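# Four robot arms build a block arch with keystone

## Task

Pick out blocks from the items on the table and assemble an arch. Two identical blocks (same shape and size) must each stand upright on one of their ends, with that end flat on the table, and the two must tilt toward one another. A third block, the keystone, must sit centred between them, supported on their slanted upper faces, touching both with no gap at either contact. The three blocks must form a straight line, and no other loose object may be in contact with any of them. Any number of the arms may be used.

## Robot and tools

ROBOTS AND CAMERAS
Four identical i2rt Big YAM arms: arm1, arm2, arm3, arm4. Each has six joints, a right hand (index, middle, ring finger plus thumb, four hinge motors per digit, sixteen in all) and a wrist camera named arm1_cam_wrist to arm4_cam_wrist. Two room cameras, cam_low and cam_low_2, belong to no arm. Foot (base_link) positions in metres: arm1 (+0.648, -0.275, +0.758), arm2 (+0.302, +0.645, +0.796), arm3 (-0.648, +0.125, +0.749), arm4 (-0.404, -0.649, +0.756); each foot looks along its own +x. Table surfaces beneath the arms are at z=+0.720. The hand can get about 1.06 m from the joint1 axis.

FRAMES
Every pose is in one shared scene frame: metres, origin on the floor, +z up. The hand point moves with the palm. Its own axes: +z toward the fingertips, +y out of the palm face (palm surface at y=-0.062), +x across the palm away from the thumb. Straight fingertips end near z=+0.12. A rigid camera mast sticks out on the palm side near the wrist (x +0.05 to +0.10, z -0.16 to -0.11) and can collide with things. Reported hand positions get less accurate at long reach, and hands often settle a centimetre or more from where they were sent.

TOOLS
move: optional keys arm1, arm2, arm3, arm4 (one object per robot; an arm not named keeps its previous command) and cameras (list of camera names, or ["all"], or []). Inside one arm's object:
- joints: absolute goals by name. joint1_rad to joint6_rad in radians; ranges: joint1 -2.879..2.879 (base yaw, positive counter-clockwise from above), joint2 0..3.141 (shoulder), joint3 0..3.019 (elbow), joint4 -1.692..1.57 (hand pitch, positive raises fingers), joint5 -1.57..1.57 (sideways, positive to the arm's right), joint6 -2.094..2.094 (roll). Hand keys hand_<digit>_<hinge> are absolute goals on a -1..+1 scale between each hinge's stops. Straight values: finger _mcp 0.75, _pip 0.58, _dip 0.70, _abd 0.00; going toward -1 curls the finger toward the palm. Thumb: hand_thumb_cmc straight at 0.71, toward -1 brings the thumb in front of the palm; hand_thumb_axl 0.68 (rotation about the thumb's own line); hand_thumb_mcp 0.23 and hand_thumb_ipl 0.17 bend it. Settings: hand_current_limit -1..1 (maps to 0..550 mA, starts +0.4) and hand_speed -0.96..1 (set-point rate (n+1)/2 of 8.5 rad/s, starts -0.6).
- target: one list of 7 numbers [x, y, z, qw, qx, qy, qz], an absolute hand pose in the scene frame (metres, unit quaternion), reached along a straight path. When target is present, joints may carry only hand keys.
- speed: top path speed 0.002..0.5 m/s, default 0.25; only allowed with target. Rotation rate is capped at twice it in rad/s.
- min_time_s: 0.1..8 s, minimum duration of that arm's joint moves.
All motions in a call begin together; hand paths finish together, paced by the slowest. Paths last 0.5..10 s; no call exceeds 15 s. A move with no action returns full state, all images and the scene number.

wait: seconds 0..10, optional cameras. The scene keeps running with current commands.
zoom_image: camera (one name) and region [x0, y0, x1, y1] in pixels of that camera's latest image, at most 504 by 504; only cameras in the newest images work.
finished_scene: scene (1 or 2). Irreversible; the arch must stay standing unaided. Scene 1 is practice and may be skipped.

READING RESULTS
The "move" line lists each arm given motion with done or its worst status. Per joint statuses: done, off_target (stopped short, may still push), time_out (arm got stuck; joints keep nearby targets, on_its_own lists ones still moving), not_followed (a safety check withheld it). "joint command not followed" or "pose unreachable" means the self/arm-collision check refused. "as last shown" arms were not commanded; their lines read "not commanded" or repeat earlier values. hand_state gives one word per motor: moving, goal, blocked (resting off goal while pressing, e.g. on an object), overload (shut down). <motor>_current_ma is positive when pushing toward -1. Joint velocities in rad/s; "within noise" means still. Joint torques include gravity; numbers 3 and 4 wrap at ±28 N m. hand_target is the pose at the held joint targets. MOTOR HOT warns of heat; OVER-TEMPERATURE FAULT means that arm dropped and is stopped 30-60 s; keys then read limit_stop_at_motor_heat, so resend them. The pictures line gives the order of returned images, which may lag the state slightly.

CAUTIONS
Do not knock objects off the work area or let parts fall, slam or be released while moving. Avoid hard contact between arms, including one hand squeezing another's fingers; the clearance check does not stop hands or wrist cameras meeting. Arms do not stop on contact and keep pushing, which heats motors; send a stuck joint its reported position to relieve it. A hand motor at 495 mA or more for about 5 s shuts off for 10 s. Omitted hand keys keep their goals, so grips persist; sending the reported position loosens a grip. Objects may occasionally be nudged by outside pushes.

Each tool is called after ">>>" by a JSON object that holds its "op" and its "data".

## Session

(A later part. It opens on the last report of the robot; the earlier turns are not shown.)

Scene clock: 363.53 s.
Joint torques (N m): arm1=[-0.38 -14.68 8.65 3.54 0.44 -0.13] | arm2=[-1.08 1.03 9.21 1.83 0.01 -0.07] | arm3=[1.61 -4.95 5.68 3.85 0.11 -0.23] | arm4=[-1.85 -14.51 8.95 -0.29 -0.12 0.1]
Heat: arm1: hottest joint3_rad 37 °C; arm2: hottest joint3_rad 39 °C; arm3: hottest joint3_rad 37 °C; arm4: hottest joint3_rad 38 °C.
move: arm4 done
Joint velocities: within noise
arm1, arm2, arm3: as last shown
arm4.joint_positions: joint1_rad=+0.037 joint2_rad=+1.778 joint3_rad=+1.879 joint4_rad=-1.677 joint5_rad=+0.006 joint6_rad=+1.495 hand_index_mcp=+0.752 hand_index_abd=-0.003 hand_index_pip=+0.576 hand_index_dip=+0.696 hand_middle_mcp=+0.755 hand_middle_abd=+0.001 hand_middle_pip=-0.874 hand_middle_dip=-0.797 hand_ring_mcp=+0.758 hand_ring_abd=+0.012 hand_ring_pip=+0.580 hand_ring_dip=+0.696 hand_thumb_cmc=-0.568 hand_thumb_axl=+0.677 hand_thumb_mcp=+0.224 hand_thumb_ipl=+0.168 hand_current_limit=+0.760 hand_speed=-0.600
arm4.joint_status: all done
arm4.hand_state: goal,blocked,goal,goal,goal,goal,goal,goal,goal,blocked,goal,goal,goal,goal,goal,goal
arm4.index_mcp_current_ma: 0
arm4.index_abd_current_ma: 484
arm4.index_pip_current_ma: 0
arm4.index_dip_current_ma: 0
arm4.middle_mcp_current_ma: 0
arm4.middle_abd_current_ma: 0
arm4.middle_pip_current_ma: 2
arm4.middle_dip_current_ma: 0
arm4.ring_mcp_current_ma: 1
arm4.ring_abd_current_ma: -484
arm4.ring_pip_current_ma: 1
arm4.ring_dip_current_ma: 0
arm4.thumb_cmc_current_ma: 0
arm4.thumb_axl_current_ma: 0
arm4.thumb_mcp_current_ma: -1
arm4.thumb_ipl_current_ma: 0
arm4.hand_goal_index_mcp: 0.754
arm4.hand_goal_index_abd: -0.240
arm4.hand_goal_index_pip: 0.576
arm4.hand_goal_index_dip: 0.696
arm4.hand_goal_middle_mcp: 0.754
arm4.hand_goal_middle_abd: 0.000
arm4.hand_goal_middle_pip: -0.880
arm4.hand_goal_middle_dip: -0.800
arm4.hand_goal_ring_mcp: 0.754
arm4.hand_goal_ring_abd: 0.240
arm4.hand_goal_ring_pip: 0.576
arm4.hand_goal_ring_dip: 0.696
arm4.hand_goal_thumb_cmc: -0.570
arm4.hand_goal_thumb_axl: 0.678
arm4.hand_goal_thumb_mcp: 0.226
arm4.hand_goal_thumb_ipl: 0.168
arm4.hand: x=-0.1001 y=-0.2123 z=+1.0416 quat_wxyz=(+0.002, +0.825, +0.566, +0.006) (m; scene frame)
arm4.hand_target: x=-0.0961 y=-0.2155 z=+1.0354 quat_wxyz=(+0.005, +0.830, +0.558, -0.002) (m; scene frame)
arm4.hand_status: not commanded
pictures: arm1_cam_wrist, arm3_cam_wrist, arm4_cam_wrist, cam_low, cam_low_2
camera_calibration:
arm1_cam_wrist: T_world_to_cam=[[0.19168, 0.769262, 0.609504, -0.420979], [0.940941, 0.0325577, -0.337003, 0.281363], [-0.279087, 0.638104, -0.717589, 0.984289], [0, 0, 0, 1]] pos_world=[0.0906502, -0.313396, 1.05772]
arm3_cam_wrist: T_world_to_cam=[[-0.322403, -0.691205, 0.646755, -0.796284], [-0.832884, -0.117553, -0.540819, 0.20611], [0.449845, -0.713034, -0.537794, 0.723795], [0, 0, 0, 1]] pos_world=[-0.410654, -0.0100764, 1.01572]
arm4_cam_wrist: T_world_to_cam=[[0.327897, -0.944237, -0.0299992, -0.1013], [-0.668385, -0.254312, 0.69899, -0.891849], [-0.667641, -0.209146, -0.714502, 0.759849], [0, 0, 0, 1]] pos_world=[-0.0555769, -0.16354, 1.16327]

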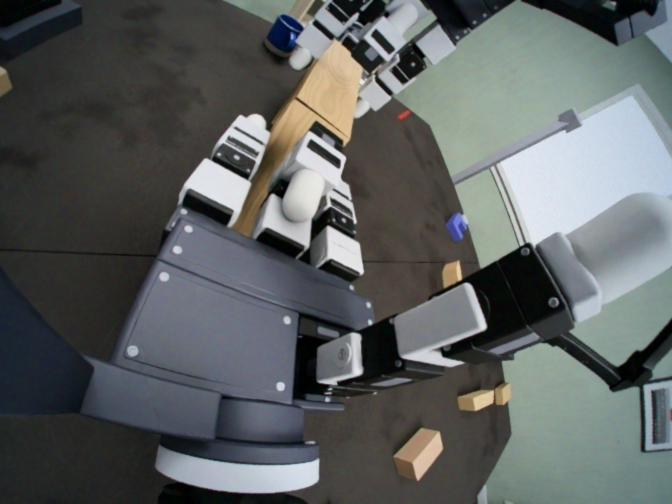

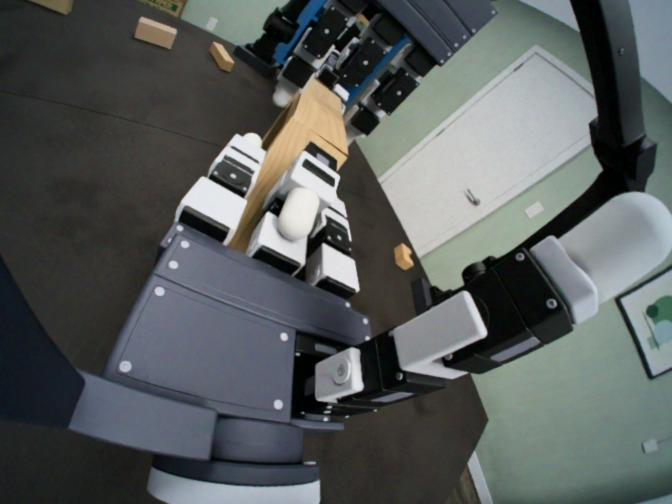

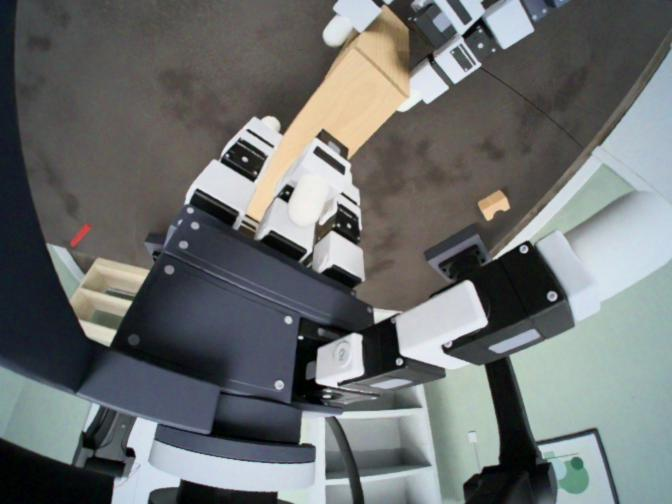

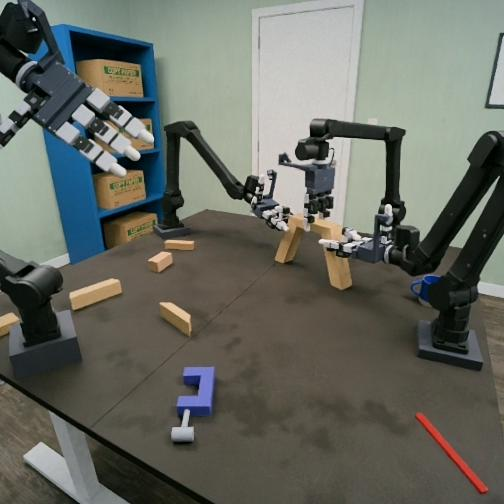

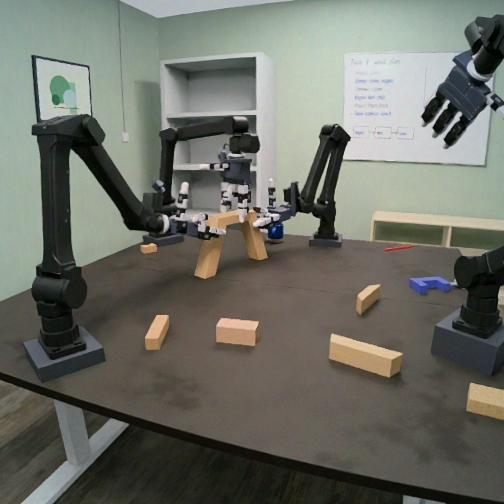

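>>> {"op": "move", "data": {"arm4": {"joints": {"joint2_rad": 1.795}, "min_time_s": 1.5}, "cameras": ["cam_low_2", "cam_low", "arm4_cam_wrist", "arm3_cam_wrist", "arm1_cam_wrist"]}}

>>> {"op": "zoom_image", "data": {"camera": "cam_low_2", "region": [210, 203, 240, 233]}}

>>> {"op": "zoom_image", "data": {"camera": "arm4_cam_wrist", "region": [320, 0, 420, 100]}}

>>> {"op": "zoom_image", "data": {"camera": "arm3_cam_wrist", "region": [265, 75, 365, 175]}}

>>> {"op": "zoom_image", "data": {"camera": "arm1_cam_wrist", "region": [265, 65, 365, 165]}}

Scene clock: 365.90 s.
Joint torques (N m): arm1=[-0.44 -14.68 8.64 3.54 0.43 -0.13] | arm2=[-1.08 1.03 9.2 1.81 0.01 -0.06] | arm3=[1.55 -4.89 5.7 3.84 0.11 -0.23] | arm4=[-1.85 -14.1 8.96 -0.29 -0.11 0.11]
Heat: arm1: hottest joint3_rad 37 °C; arm2: hottest joint3_rad 39 °C; arm3: hottest joint3_rad 37 °C; arm4: hottest joint3_rad 38 °C.
move: arm4 done
Joint velocities: within noise
arm1, arm2, arm3: as last shown
arm1.hand_target: x=+0.0134 y=-0.2201 z=+1.0270 quat_wxyz=(-0.365, -0.419, +0.640, +0.531) (m; scene frame)
arm3.hand: x=-0.3287 y=-0.1159 z=+0.9878 quat_wxyz=(+0.583, +0.602, +0.404, +0.367) (m; scene frame)
arm4.joint_positions: joint1_rad=+0.037 joint2_rad=+1.780 joint3_rad=+1.879 joint4_rad=-1.677 joint5_rad=+0.006 joint6_rad=+1.495 hand_index_mcp=+0.752 hand_index_abd=-0.003 hand_index_pip=+0.576 hand_index_dip=+0.696 hand_middle_mcp=+0.755 hand_middle_abd=+0.001 hand_middle_pip=-0.874 hand_middle_dip=-0.797 hand_ring_mcp=+0.758 hand_ring_abd=+0.012 hand_ring_pip=+0.580 hand_ring_dip=+0.697 hand_thumb_cmc=-0.568 hand_thumb_axl=+0.677 hand_thumb_mcp=+0.224 hand_thumb_ipl=+0.168 hand_current_limit=+0.760 hand_speed=-0.600
arm4.joint_status: all done
arm4.hand_state: goal,blocked,goal,goal,goal,goal,goal,goal,goal,blocked,goal,goal,goal,goal,goal,goal
arm4.index_mcp_current_ma: 0
arm4.index_abd_current_ma: 484
arm4.index_pip_current_ma: 0
arm4.index_dip_current_ma: 0
arm4.middle_mcp_current_ma: 0
arm4.middle_abd_current_ma: 0
arm4.middle_pip_current_ma: 2
arm4.middle_dip_current_ma: 0
arm4.ring_mcp_current_ma: 1
arm4.ring_abd_current_ma: -484
arm4.ring_pip_current_ma: 1
arm4.ring_dip_current_ma: 0
arm4.thumb_cmc_current_ma: 0
arm4.thumb_axl_current_ma: 0
arm4.thumb_mcp_current_ma: -1
arm4.thumb_ipl_current_ma: 0
arm4.hand_goal_index_mcp: 0.754
arm4.hand_goal_index_abd: -0.240
arm4.hand_goal_index_pip: 0.576
arm4.hand_goal_index_dip: 0.696
arm4.hand_goal_middle_mcp: 0.754
arm4.hand_goal_middle_abd: 0.000
arm4.hand_goal_middle_pip: -0.880
arm4.hand_goal_middle_dip: -0.800
arm4.hand_goal_ring_mcp: 0.754
arm4.hand_goal_ring_abd: 0.240
arm4.hand_goal_ring_pip: 0.576
arm4.hand_goal_ring_dip: 0.696
arm4.hand_goal_thumb_cmc: -0.570
arm4.hand_goal_thumb_axl: 0.678
arm4.hand_goal_thumb_mcp: 0.226
arm4.hand_goal_thumb_ipl: 0.168
arm4.hand: x=-0.1001 y=-0.2120 z=+1.0406 quat_wxyz=(+0.002, +0.825, +0.565, +0.005) (m; scene frame)
arm4.hand_target: x=-0.0958 y=-0.2146 z=+1.0322 quat_wxyz=(+0.006, +0.830, +0.558, -0.005) (m; scene frame)
arm4.hand_status: not commanded
pictures: arm1_cam_wrist, arm3_cam_wrist, arm4_cam_wrist, cam_low, cam_low_2
camera_calibration:
arm1_cam_wrist: T_world_to_cam=[[0.19168, 0.769262, 0.609504, -0.420979], [0.940941, 0.0325577, -0.337003, 0.281363], [-0.279087, 0.638104, -0.717589, 0.984289], [0, 0, 0, 1]] pos_world=[0.0906502, -0.313396, 1.05772]
arm3_cam_wrist: T_world_to_cam=[[-0.322308, -0.690962, 0.647062, -0.796554], [-0.832972, -0.117742, -0.540642, 0.205892], [0.44975, -0.713238, -0.537603, 0.72356], [0, 0, 0, 1]] pos_world=[-0.410654, -0.0100764, 1.01572]
arm4_cam_wrist: T_world_to_cam=[[0.327456, -0.944424, -0.0288948, -0.102362], [-0.667703, -0.252931, 0.700142, -0.891923], [-0.66854, -0.209973, -0.713419, 0.757833], [0, 0, 0, 1]] pos_world=[-0.0553792, -0.163143, 1.16217]

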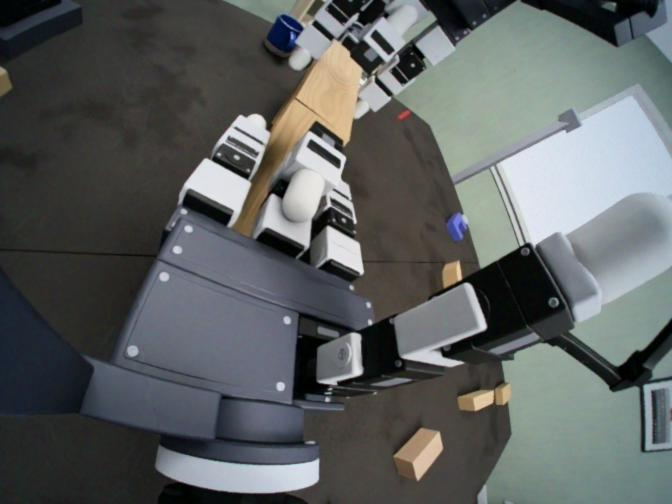

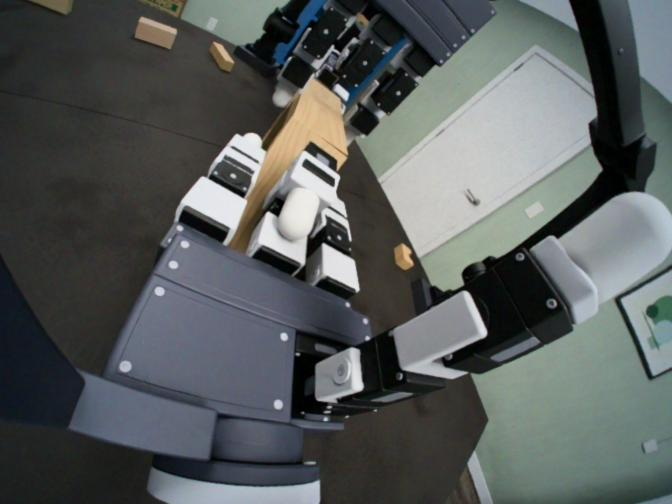

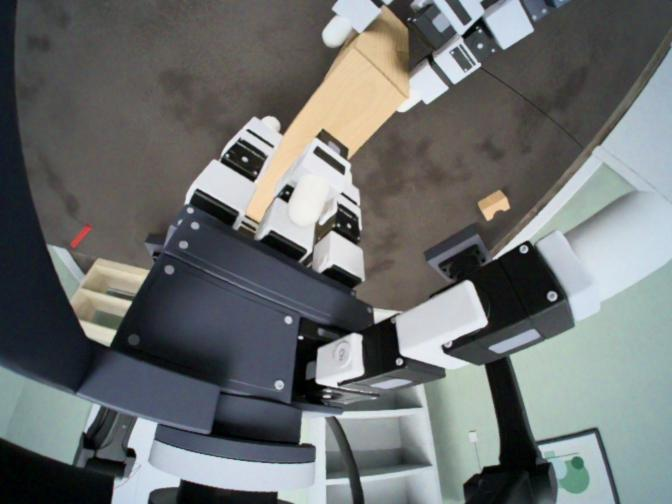

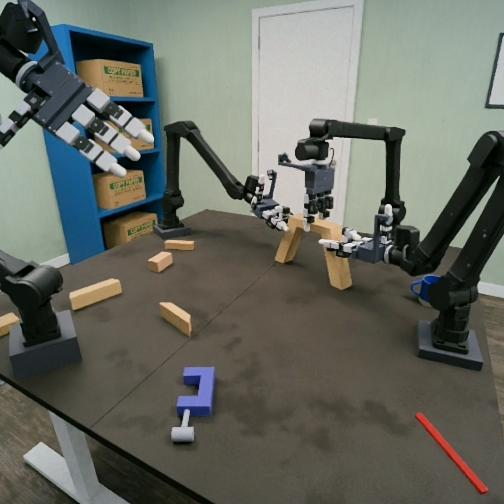

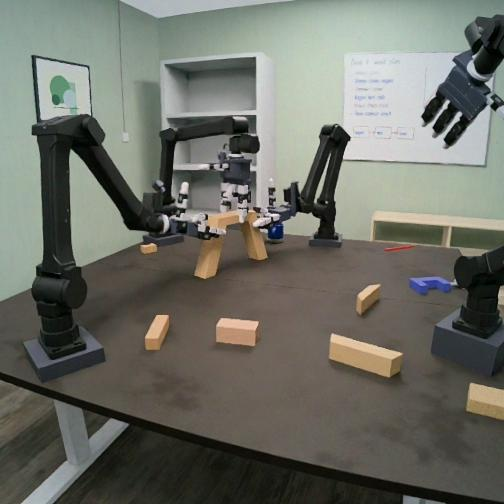

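Scaled by 16.800 from the camera's 504x504 image, which has a finer 720x720 frame.

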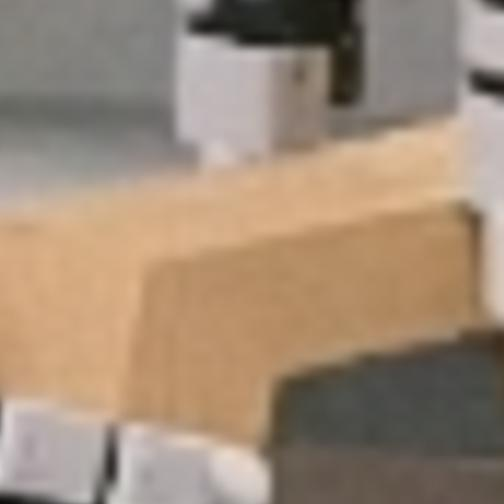

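Scaled by 5.040 from the camera's 672x504 image, which has a finer 960x720 frame.

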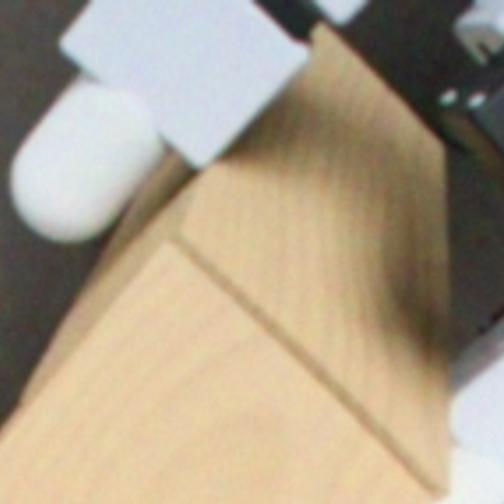

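Scaled by 5.040 from the camera's 672x504 image, which has a finer 960x720 frame.

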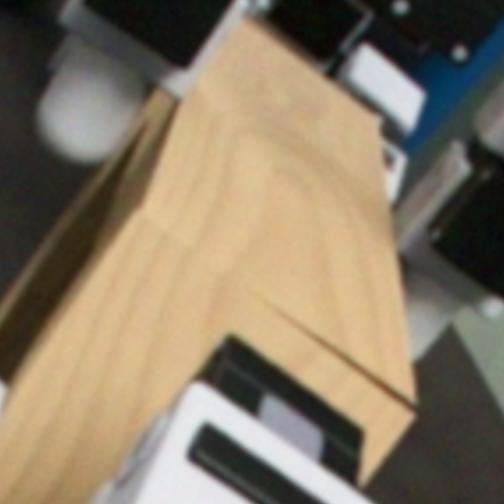

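Scaled by 5.040 from the camera's 672x504 image, which has a finer 960x720 frame.

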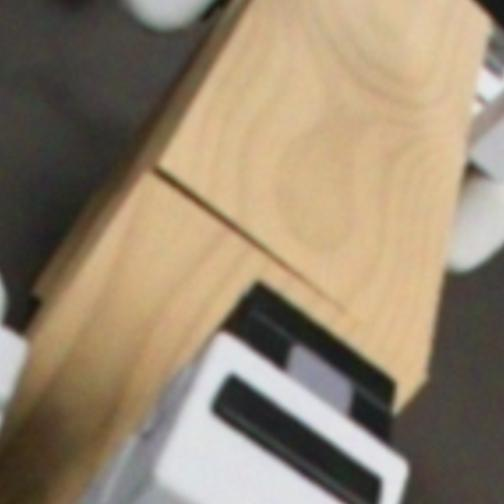

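>>> {"op": "move", "data": {"arm4": {"joints": {"hand_index_abd": -0.03, "hand_ring_abd": 0.04}}}}

>>> {"op": "move", "data": {"arm4": {"joints": {"hand_index_abd": 0.015, "hand_ring_abd": -0.005}}}}

>>> {"op": "move", "data": {"arm4": {"joints": {"hand_index_abd": 0.05, "hand_ring_abd": -0.04}}, "cameras": ["cam_low_2", "cam_low", "arm4_cam_wrist", "arm3_cam_wrist", "arm1_cam_wrist"]}}

>>> {"op": "zoom_image", "data": {"camera": "cam_low_2", "region": [205, 195, 265, 255]}}

>>> {"op": "zoom_image", "data": {"camera": "arm4_cam_wrist", "region": [220, 0, 420, 200]}}

>>> {"op": "zoom_image", "data": {"camera": "arm3_cam_wrist", "region": [265, 75, 365, 175]}}

>>> {"op": "zoom_image", "data": {"camera": "arm1_cam_wrist", "region": [265, 65, 365, 165]}}

Scene clock: 367.47 s.
Joint torques (N m): arm1=[-0.44 -14.68 8.64 3.52 0.43 -0.13] | arm2=[-1.08 1.03 9.21 1.83 0.01 -0.07] | arm3=[1.55 -4.89 5.67 3.82 0.1 -0.23] | arm4=[-1.79 -14.27 8.96 -0.29 -0.11 0.11]
Heat: arm1: hottest joint3_rad 37 °C; arm2: hottest joint3_rad 39 °C; arm3: hottest joint3_rad 37 °C; arm4: hottest joint3_rad 38 °C.
move: arm4 done
Joint velocities: within noise
arm1, arm2, arm3: as last shown
arm1.joint_positions: joint1_rad=+0.570 joint2_rad=+1.684 joint3_rad=+0.884 joint4_rad=+0.549 joint5_rad=+0.454 joint6_rad=+0.124 hand_index_mcp=+0.801 hand_index_abd=-0.018 hand_index_pip=+0.597 hand_index_dip=+0.702 hand_middle_mcp=+0.760 hand_middle_abd=+0.000 hand_middle_pip=-0.876 hand_middle_dip=-0.797 hand_ring_mcp=+0.797 hand_ring_abd=-0.026 hand_ring_pip=+0.599 hand_ring_dip=+0.701 hand_thumb_cmc=-0.568 hand_thumb_axl=+0.677 hand_thumb_mcp=+0.224 hand_thumb_ipl=+0.168 hand_current_limit=+0.760 hand_speed=-0.600
arm1.hand: x=+0.0137 y=-0.2155 z=+1.0054 quat_wxyz=(-0.345, -0.432, +0.652, +0.518) (m; scene frame)
arm3.joint_positions: joint1_rad=-0.820 joint2_rad=+1.300 joint3_rad=+0.166 joint4_rad=+1.089 joint5_rad=-0.317 joint6_rad=-0.046 hand_index_mcp=+0.785 hand_index_abd=-0.019 hand_index_pip=+0.589 hand_index_dip=+0.697 hand_middle_mcp=+0.759 hand_middle_abd=+0.000 hand_middle_pip=-0.876 hand_middle_dip=-0.798 hand_ring_mcp=+0.788 hand_ring_abd=-0.034 hand_ring_pip=+0.589 hand_ring_dip=+0.697 hand_thumb_cmc=-0.569 hand_thumb_axl=+0.677 hand_thumb_mcp=+0.223 hand_thumb_ipl=+0.168 hand_current_limit=+0.770 hand_speed=-0.600
arm3.ring_pip_current_ma: 46
arm3.hand: x=-0.3287 y=-0.1158 z=+0.9879 quat_wxyz=(+0.583, +0.602, +0.404, +0.367) (m; scene frame)
arm3.hand_target: x=-0.3287 y=-0.1102 z=+1.0089 quat_wxyz=(+0.609, +0.574, +0.402, +0.371) (m; scene frame)
arm4.joint_positions: joint1_rad=+0.037 joint2_rad=+1.781 joint3_rad=+1.879 joint4_rad=-1.677 joint5_rad=+0.006 joint6_rad=+1.495 hand_index_mcp=+0.752 hand_index_abd=-0.027 hand_index_pip=+0.576 hand_index_dip=+0.696 hand_middle_mcp=+0.755 hand_middle_abd=+0.001 hand_middle_pip=-0.874 hand_middle_dip=-0.797 hand_ring_mcp=+0.753 hand_ring_abd=+0.026 hand_ring_pip=+0.578 hand_ring_dip=+0.697 hand_thumb_cmc=-0.568 hand_thumb_axl=+0.677 hand_thumb_mcp=+0.224 hand_thumb_ipl=+0.168 hand_current_limit=+0.760 hand_speed=-0.600
arm4.joint_status: all done
arm4.hand_state: goal,goal,goal,goal,goal,goal,goal,goal,goal,goal,goal,goal,goal,goal,goal,goal
arm4.index_mcp_current_ma: 0
arm4.index_abd_current_ma: 1
arm4.index_pip_current_ma: 0
arm4.index_dip_current_ma: 0
arm4.middle_mcp_current_ma: 0
arm4.middle_abd_current_ma: 0
arm4.middle_pip_current_ma: 2
arm4.middle_dip_current_ma: 0
arm4.ring_mcp_current_ma: 0
arm4.ring_abd_current_ma: -5
arm4.ring_pip_current_ma: 0
arm4.ring_dip_current_ma: 0
arm4.thumb_cmc_current_ma: 0
arm4.thumb_axl_current_ma: 0
arm4.thumb_mcp_current_ma: -1
arm4.thumb_ipl_current_ma: 0
arm4.hand_goal_index_mcp: 0.754
arm4.hand_goal_index_abd: -0.030
arm4.hand_goal_index_pip: 0.576
arm4.hand_goal_index_dip: 0.696
arm4.hand_goal_middle_mcp: 0.754
arm4.hand_goal_middle_abd: 0.000
arm4.hand_goal_middle_pip: -0.880
arm4.hand_goal_middle_dip: -0.800
arm4.hand_goal_ring_mcp: 0.754
arm4.hand_goal_ring_abd: 0.040
arm4.hand_goal_ring_pip: 0.576
arm4.hand_goal_ring_dip: 0.696
arm4.hand_goal_thumb_cmc: -0.570
arm4.hand_goal_thumb_axl: 0.678
arm4.hand_goal_thumb_mcp: 0.226
arm4.hand_goal_thumb_ipl: 0.168
arm4.hand: x=-0.1000 y=-0.2120 z=+1.0404 quat_wxyz=(+0.002, +0.825, +0.565, +0.005) (m; scene frame)
arm4.hand_target: x=-0.0957 y=-0.2146 z=+1.0321 quat_wxyz=(+0.006, +0.830, +0.558, -0.005) (m; scene frame)
arm4.hand_status: not commanded
pictures: none

Scene clock: 367.93 s.
Joint torques (N m): arm1=[-0.5 -14.68 8.65 3.54 0.41 -0.12] | arm2=[-1.08 1.03 9.21 1.83 0.01 -0.06] | arm3=[1.67 -4.84 5.67 3.82 0.1 -0.22] | arm4=[-1.85 -14.21 8.94 -0.27 -0.11 0.11]
Heat: arm1: hottest joint3_rad 37 °C; arm2: hottest joint3_rad 39 °C; arm3: hottest joint3_rad 37 °C; arm4: hottest joint3_rad 38 °C.
move: arm4 done
Joint velocities: within noise
arm1, arm2, arm3: as last shown
arm1.joint_positions: joint1_rad=+0.570 joint2_rad=+1.684 joint3_rad=+0.884 joint4_rad=+0.549 joint5_rad=+0.455 joint6_rad=+0.124 hand_index_mcp=+0.801 hand_index_abd=-0.018 hand_index_pip=+0.597 hand_index_dip=+0.702 hand_middle_mcp=+0.760 hand_middle_abd=+0.000 hand_middle_pip=-0.876 hand_middle_dip=-0.797 hand_ring_mcp=+0.797 hand_ring_abd=-0.026 hand_ring_pip=+0.599 hand_ring_dip=+0.701 hand_thumb_cmc=-0.568 hand_thumb_axl=+0.677 hand_thumb_mcp=+0.224 hand_thumb_ipl=+0.168 hand_current_limit=+0.760 hand_speed=-0.600
arm1.hand: x=+0.0137 y=-0.2154 z=+1.0054 quat_wxyz=(-0.345, -0.432, +0.653, +0.518) (m; scene frame)
arm3.joint_positions: joint1_rad=-0.820 joint2_rad=+1.300 joint3_rad=+0.166 joint4_rad=+1.089 joint5_rad=-0.317 joint6_rad=-0.047 hand_index_mcp=+0.785 hand_index_abd=-0.019 hand_index_pip=+0.589 hand_index_dip=+0.697 hand_middle_mcp=+0.759 hand_middle_abd=+0.000 hand_middle_pip=-0.876 hand_middle_dip=-0.798 hand_ring_mcp=+0.788 hand_ring_abd=-0.034 hand_ring_pip=+0.589 hand_ring_dip=+0.697 hand_thumb_cmc=-0.569 hand_thumb_axl=+0.677 hand_thumb_mcp=+0.223 hand_thumb_ipl=+0.168 hand_current_limit=+0.770 hand_speed=-0.600
arm3.hand: x=-0.3287 y=-0.1158 z=+0.9879 quat_wxyz=(+0.584, +0.601, +0.404, +0.367) (m; scene frame)
arm3.hand_target: x=-0.3287 y=-0.1102 z=+1.0090 quat_wxyz=(+0.609, +0.574, +0.403, +0.371) (m; scene frame)
arm4.joint_positions: joint1_rad=+0.037 joint2_rad=+1.781 joint3_rad=+1.879 joint4_rad=-1.677 joint5_rad=+0.006 joint6_rad=+1.495 hand_index_mcp=+0.752 hand_index_abd=+0.012 hand_index_pip=+0.576 hand_index_dip=+0.696 hand_middle_mcp=+0.755 hand_middle_abd=+0.001 hand_middle_pip=-0.874 hand_middle_dip=-0.797 hand_ring_mcp=+0.753 hand_ring_abd=-0.002 hand_ring_pip=+0.578 hand_ring_dip=+0.697 hand_thumb_cmc=-0.568 hand_thumb_axl=+0.677 hand_thumb_mcp=+0.224 hand_thumb_ipl=+0.168 hand_current_limit=+0.760 hand_speed=-0.600
arm4.joint_status: all done
arm4.hand_state: goal,goal,goal,goal,goal,goal,goal,goal,goal,goal,goal,goal,goal,goal,goal,goal
arm4.index_mcp_current_ma: 0
arm4.index_abd_current_ma: -1
arm4.index_pip_current_ma: 0
arm4.index_dip_current_ma: 0
arm4.middle_mcp_current_ma: 0
arm4.middle_abd_current_ma: 0
arm4.middle_pip_current_ma: 2
arm4.middle_dip_current_ma: 0
arm4.ring_mcp_current_ma: 0
arm4.ring_abd_current_ma: 0
arm4.ring_pip_current_ma: 0
arm4.ring_dip_current_ma: 0
arm4.thumb_cmc_current_ma: 0
arm4.thumb_axl_current_ma: 0
arm4.thumb_mcp_current_ma: -1
arm4.thumb_ipl_current_ma: 0
arm4.hand_goal_index_mcp: 0.754
arm4.hand_goal_index_abd: 0.016
arm4.hand_goal_index_pip: 0.576
arm4.hand_goal_index_dip: 0.696
arm4.hand_goal_middle_mcp: 0.754
arm4.hand_goal_middle_abd: 0.000
arm4.hand_goal_middle_pip: -0.880
arm4.hand_goal_middle_dip: -0.800
arm4.hand_goal_ring_mcp: 0.754
arm4.hand_goal_ring_abd: -0.004
arm4.hand_goal_ring_pip: 0.576
arm4.hand_goal_ring_dip: 0.696
arm4.hand_goal_thumb_cmc: -0.570
arm4.hand_goal_thumb_axl: 0.678
arm4.hand_goal_thumb_mcp: 0.226
arm4.hand_goal_thumb_ipl: 0.168
arm4.hand: x=-0.1000 y=-0.2120 z=+1.0404 quat_wxyz=(+0.002, +0.825, +0.565, +0.005) (m; scene frame)
arm4.hand_target: x=-0.0957 y=-0.2146 z=+1.0321 quat_wxyz=(+0.006, +0.830, +0.558, -0.005) (m; scene frame)
arm4.hand_status: not commanded
pictures: none

Scene clock: 368.40 s.
Joint torques (N m): arm1=[-0.5 -14.68 8.65 3.54 0.42 -0.13] | arm2=[-1.08 1.03 9.2 1.81 0.01 -0.07] | arm3=[1.55 -4.89 5.68 3.82 0.1 -0.23] | arm4=[-1.79 -14.33 8.98 -0.29 -0.12 0.1]
Heat: arm1: hottest joint3_rad 37 °C; arm2: hottest joint3_rad 39 °C; arm3: hottest joint3_rad 37 °C; arm4: hottest joint3_rad 38 °C.
move: arm4 done
Joint velocities: within noise
arm1, arm2, arm3: as last shown
arm4.joint_positions: joint1_rad=+0.037 joint2_rad=+1.781 joint3_rad=+1.879 joint4_rad=-1.677 joint5_rad=+0.006 joint6_rad=+1.495 hand_index_mcp=+0.752 hand_index_abd=+0.046 hand_index_pip=+0.576 hand_index_dip=+0.696 hand_middle_mcp=+0.755 hand_middle_abd=+0.001 hand_middle_pip=-0.874 hand_middle_dip=-0.797 hand_ring_mcp=+0.753 hand_ring_abd=-0.037 hand_ring_pip=+0.578 hand_ring_dip=+0.697 hand_thumb_cmc=-0.568 hand_thumb_axl=+0.677 hand_thumb_mcp=+0.224 hand_thumb_ipl=+0.168 hand_current_limit=+0.760 hand_speed=-0.600
arm4.joint_status: all done
arm4.hand_state: goal,goal,goal,goal,goal,goal,goal,goal,goal,goal,goal,goal,goal,goal,goal,goal
arm4.index_mcp_current_ma: 0
arm4.index_abd_current_ma: -1
arm4.index_pip_current_ma: 0
arm4.index_dip_current_ma: 0
arm4.middle_mcp_current_ma: 0
arm4.middle_abd_current_ma: 0
arm4.middle_pip_current_ma: 2
arm4.middle_dip_current_ma: 0
arm4.ring_mcp_current_ma: 0
arm4.ring_abd_current_ma: 0
arm4.ring_pip_current_ma: 0
arm4.ring_dip_current_ma: 0
arm4.thumb_cmc_current_ma: 0
arm4.thumb_axl_current_ma: 0
arm4.thumb_mcp_current_ma: -1
arm4.thumb_ipl_current_ma: 0
arm4.hand_goal_index_mcp: 0.754
arm4.hand_goal_index_abd: 0.050
arm4.hand_goal_index_pip: 0.576
arm4.hand_goal_index_dip: 0.696
arm4.hand_goal_middle_mcp: 0.754
arm4.hand_goal_middle_abd: 0.000
arm4.hand_goal_middle_pip: -0.880
arm4.hand_goal_middle_dip: -0.800
arm4.hand_goal_ring_mcp: 0.754
arm4.hand_goal_ring_abd: -0.040
arm4.hand_goal_ring_pip: 0.576
arm4.hand_goal_ring_dip: 0.696
arm4.hand_goal_thumb_cmc: -0.570
arm4.hand_goal_thumb_axl: 0.678
arm4.hand_goal_thumb_mcp: 0.226
arm4.hand_goal_thumb_ipl: 0.168
arm4.hand: x=-0.1000 y=-0.2120 z=+1.0404 quat_wxyz=(+0.002, +0.825, +0.565, +0.005) (m; scene frame)
arm4.hand_target: x=-0.0957 y=-0.2146 z=+1.0321 quat_wxyz=(+0.006, +0.830, +0.558, -0.005) (m; scene frame)
arm4.hand_status: not commanded
pictures: arm1_cam_wrist, arm3_cam_wrist, arm4_cam_wrist, cam_low, cam_low_2
camera_calibration:
arm1_cam_wrist: T_world_to_cam=[[0.191216, 0.768599, 0.610486, -0.421892], [0.941068, 0.0332181, -0.336582, 0.28109], [-0.278975, 0.638868, -0.716952, 0.983966], [0, 0, 0, 1]] pos_world=[0.0906497, -0.313696, 1.05763]
arm3_cam_wrist: T_world_to_cam=[[-0.322349, -0.690583, 0.647446, -0.796888], [-0.8329, -0.118119, -0.540671, 0.205959], [0.449854, -0.713542, -0.537111, 0.723172], [0, 0, 0, 1]] pos_world=[-0.410654, -0.00997638, 1.01572]
arm4_cam_wrist: T_world_to_cam=[[0.327518, -0.944412, -0.0286085, -0.102601], [-0.667565, -0.252724, 0.700348, -0.891956], [-0.668647, -0.210279, -0.713228, 0.757434], [0, 0, 0, 1]] pos_world=[-0.0553795, -0.163044, 1.16197]

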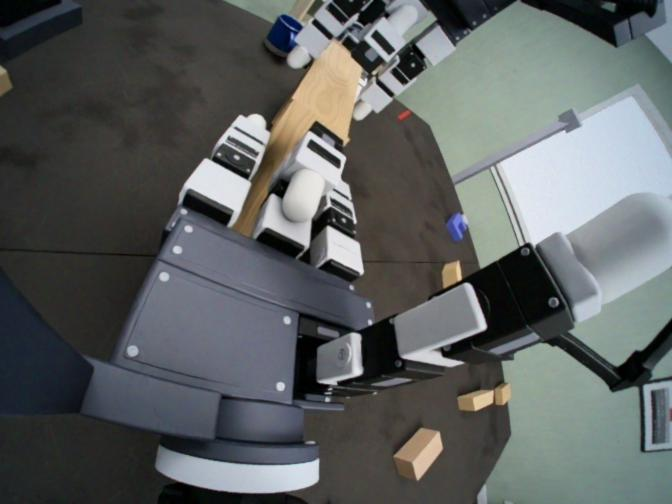

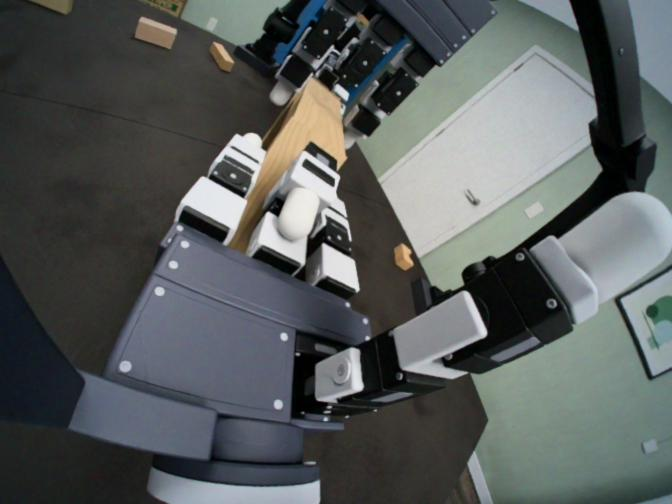

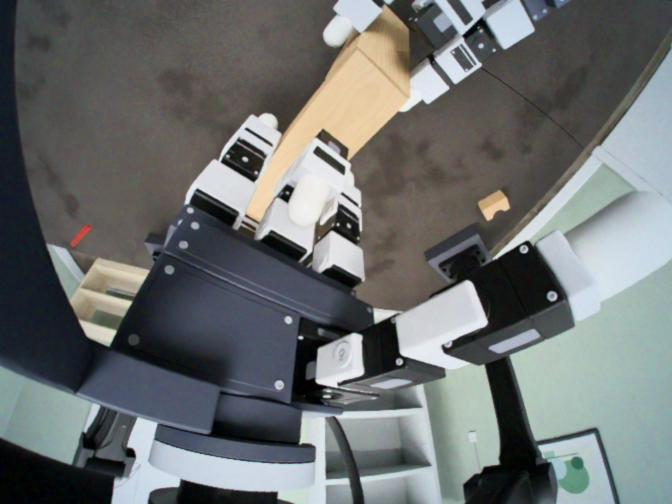

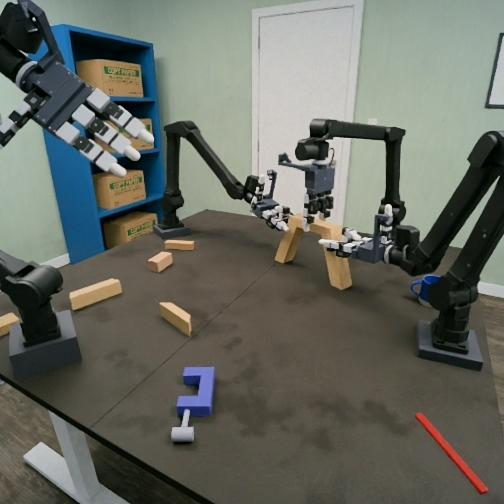

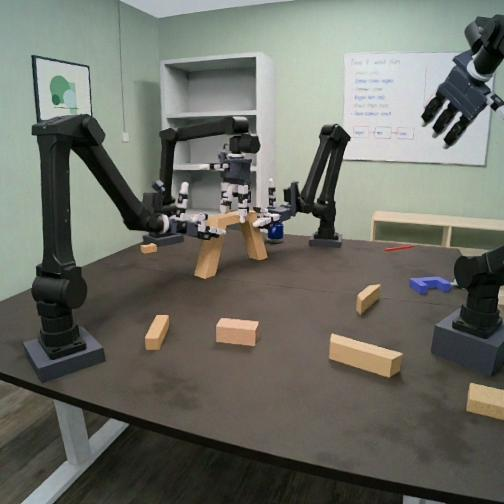

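Scaled by 8.400 from the camera's 504x504 image, which has a finer 720x720 frame.

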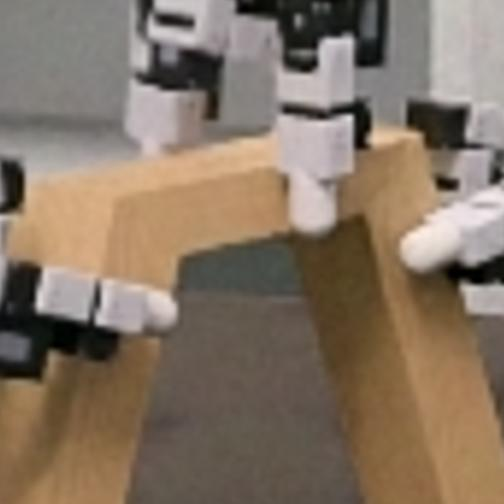

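Scaled by 2.520 from the camera's 672x504 image, which has a finer 960x720 frame.

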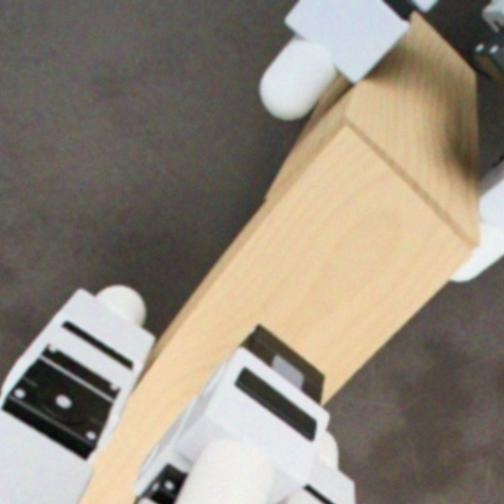

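Scaled by 5.040 from the camera's 672x504 image, which has a finer 960x720 frame.

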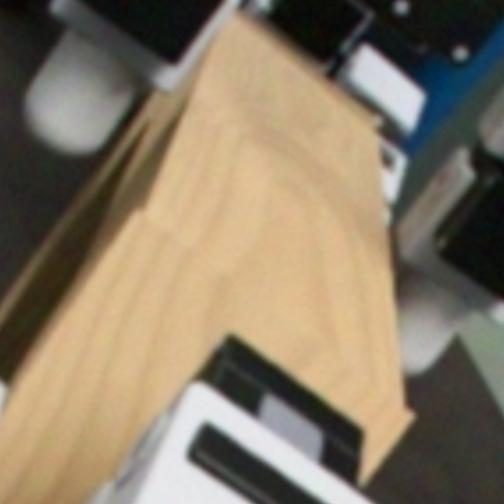

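Scaled by 5.040 from the camera's 672x504 image, which has a finer 960x720 frame.

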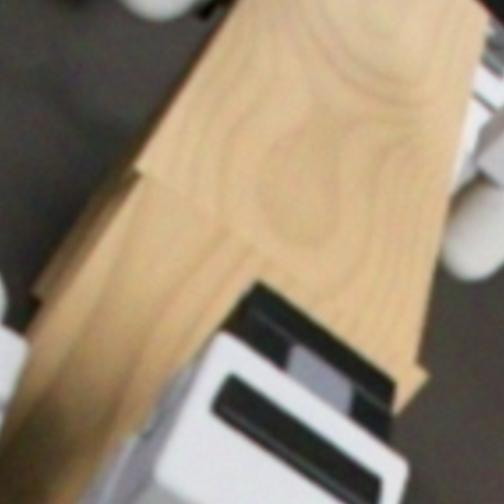

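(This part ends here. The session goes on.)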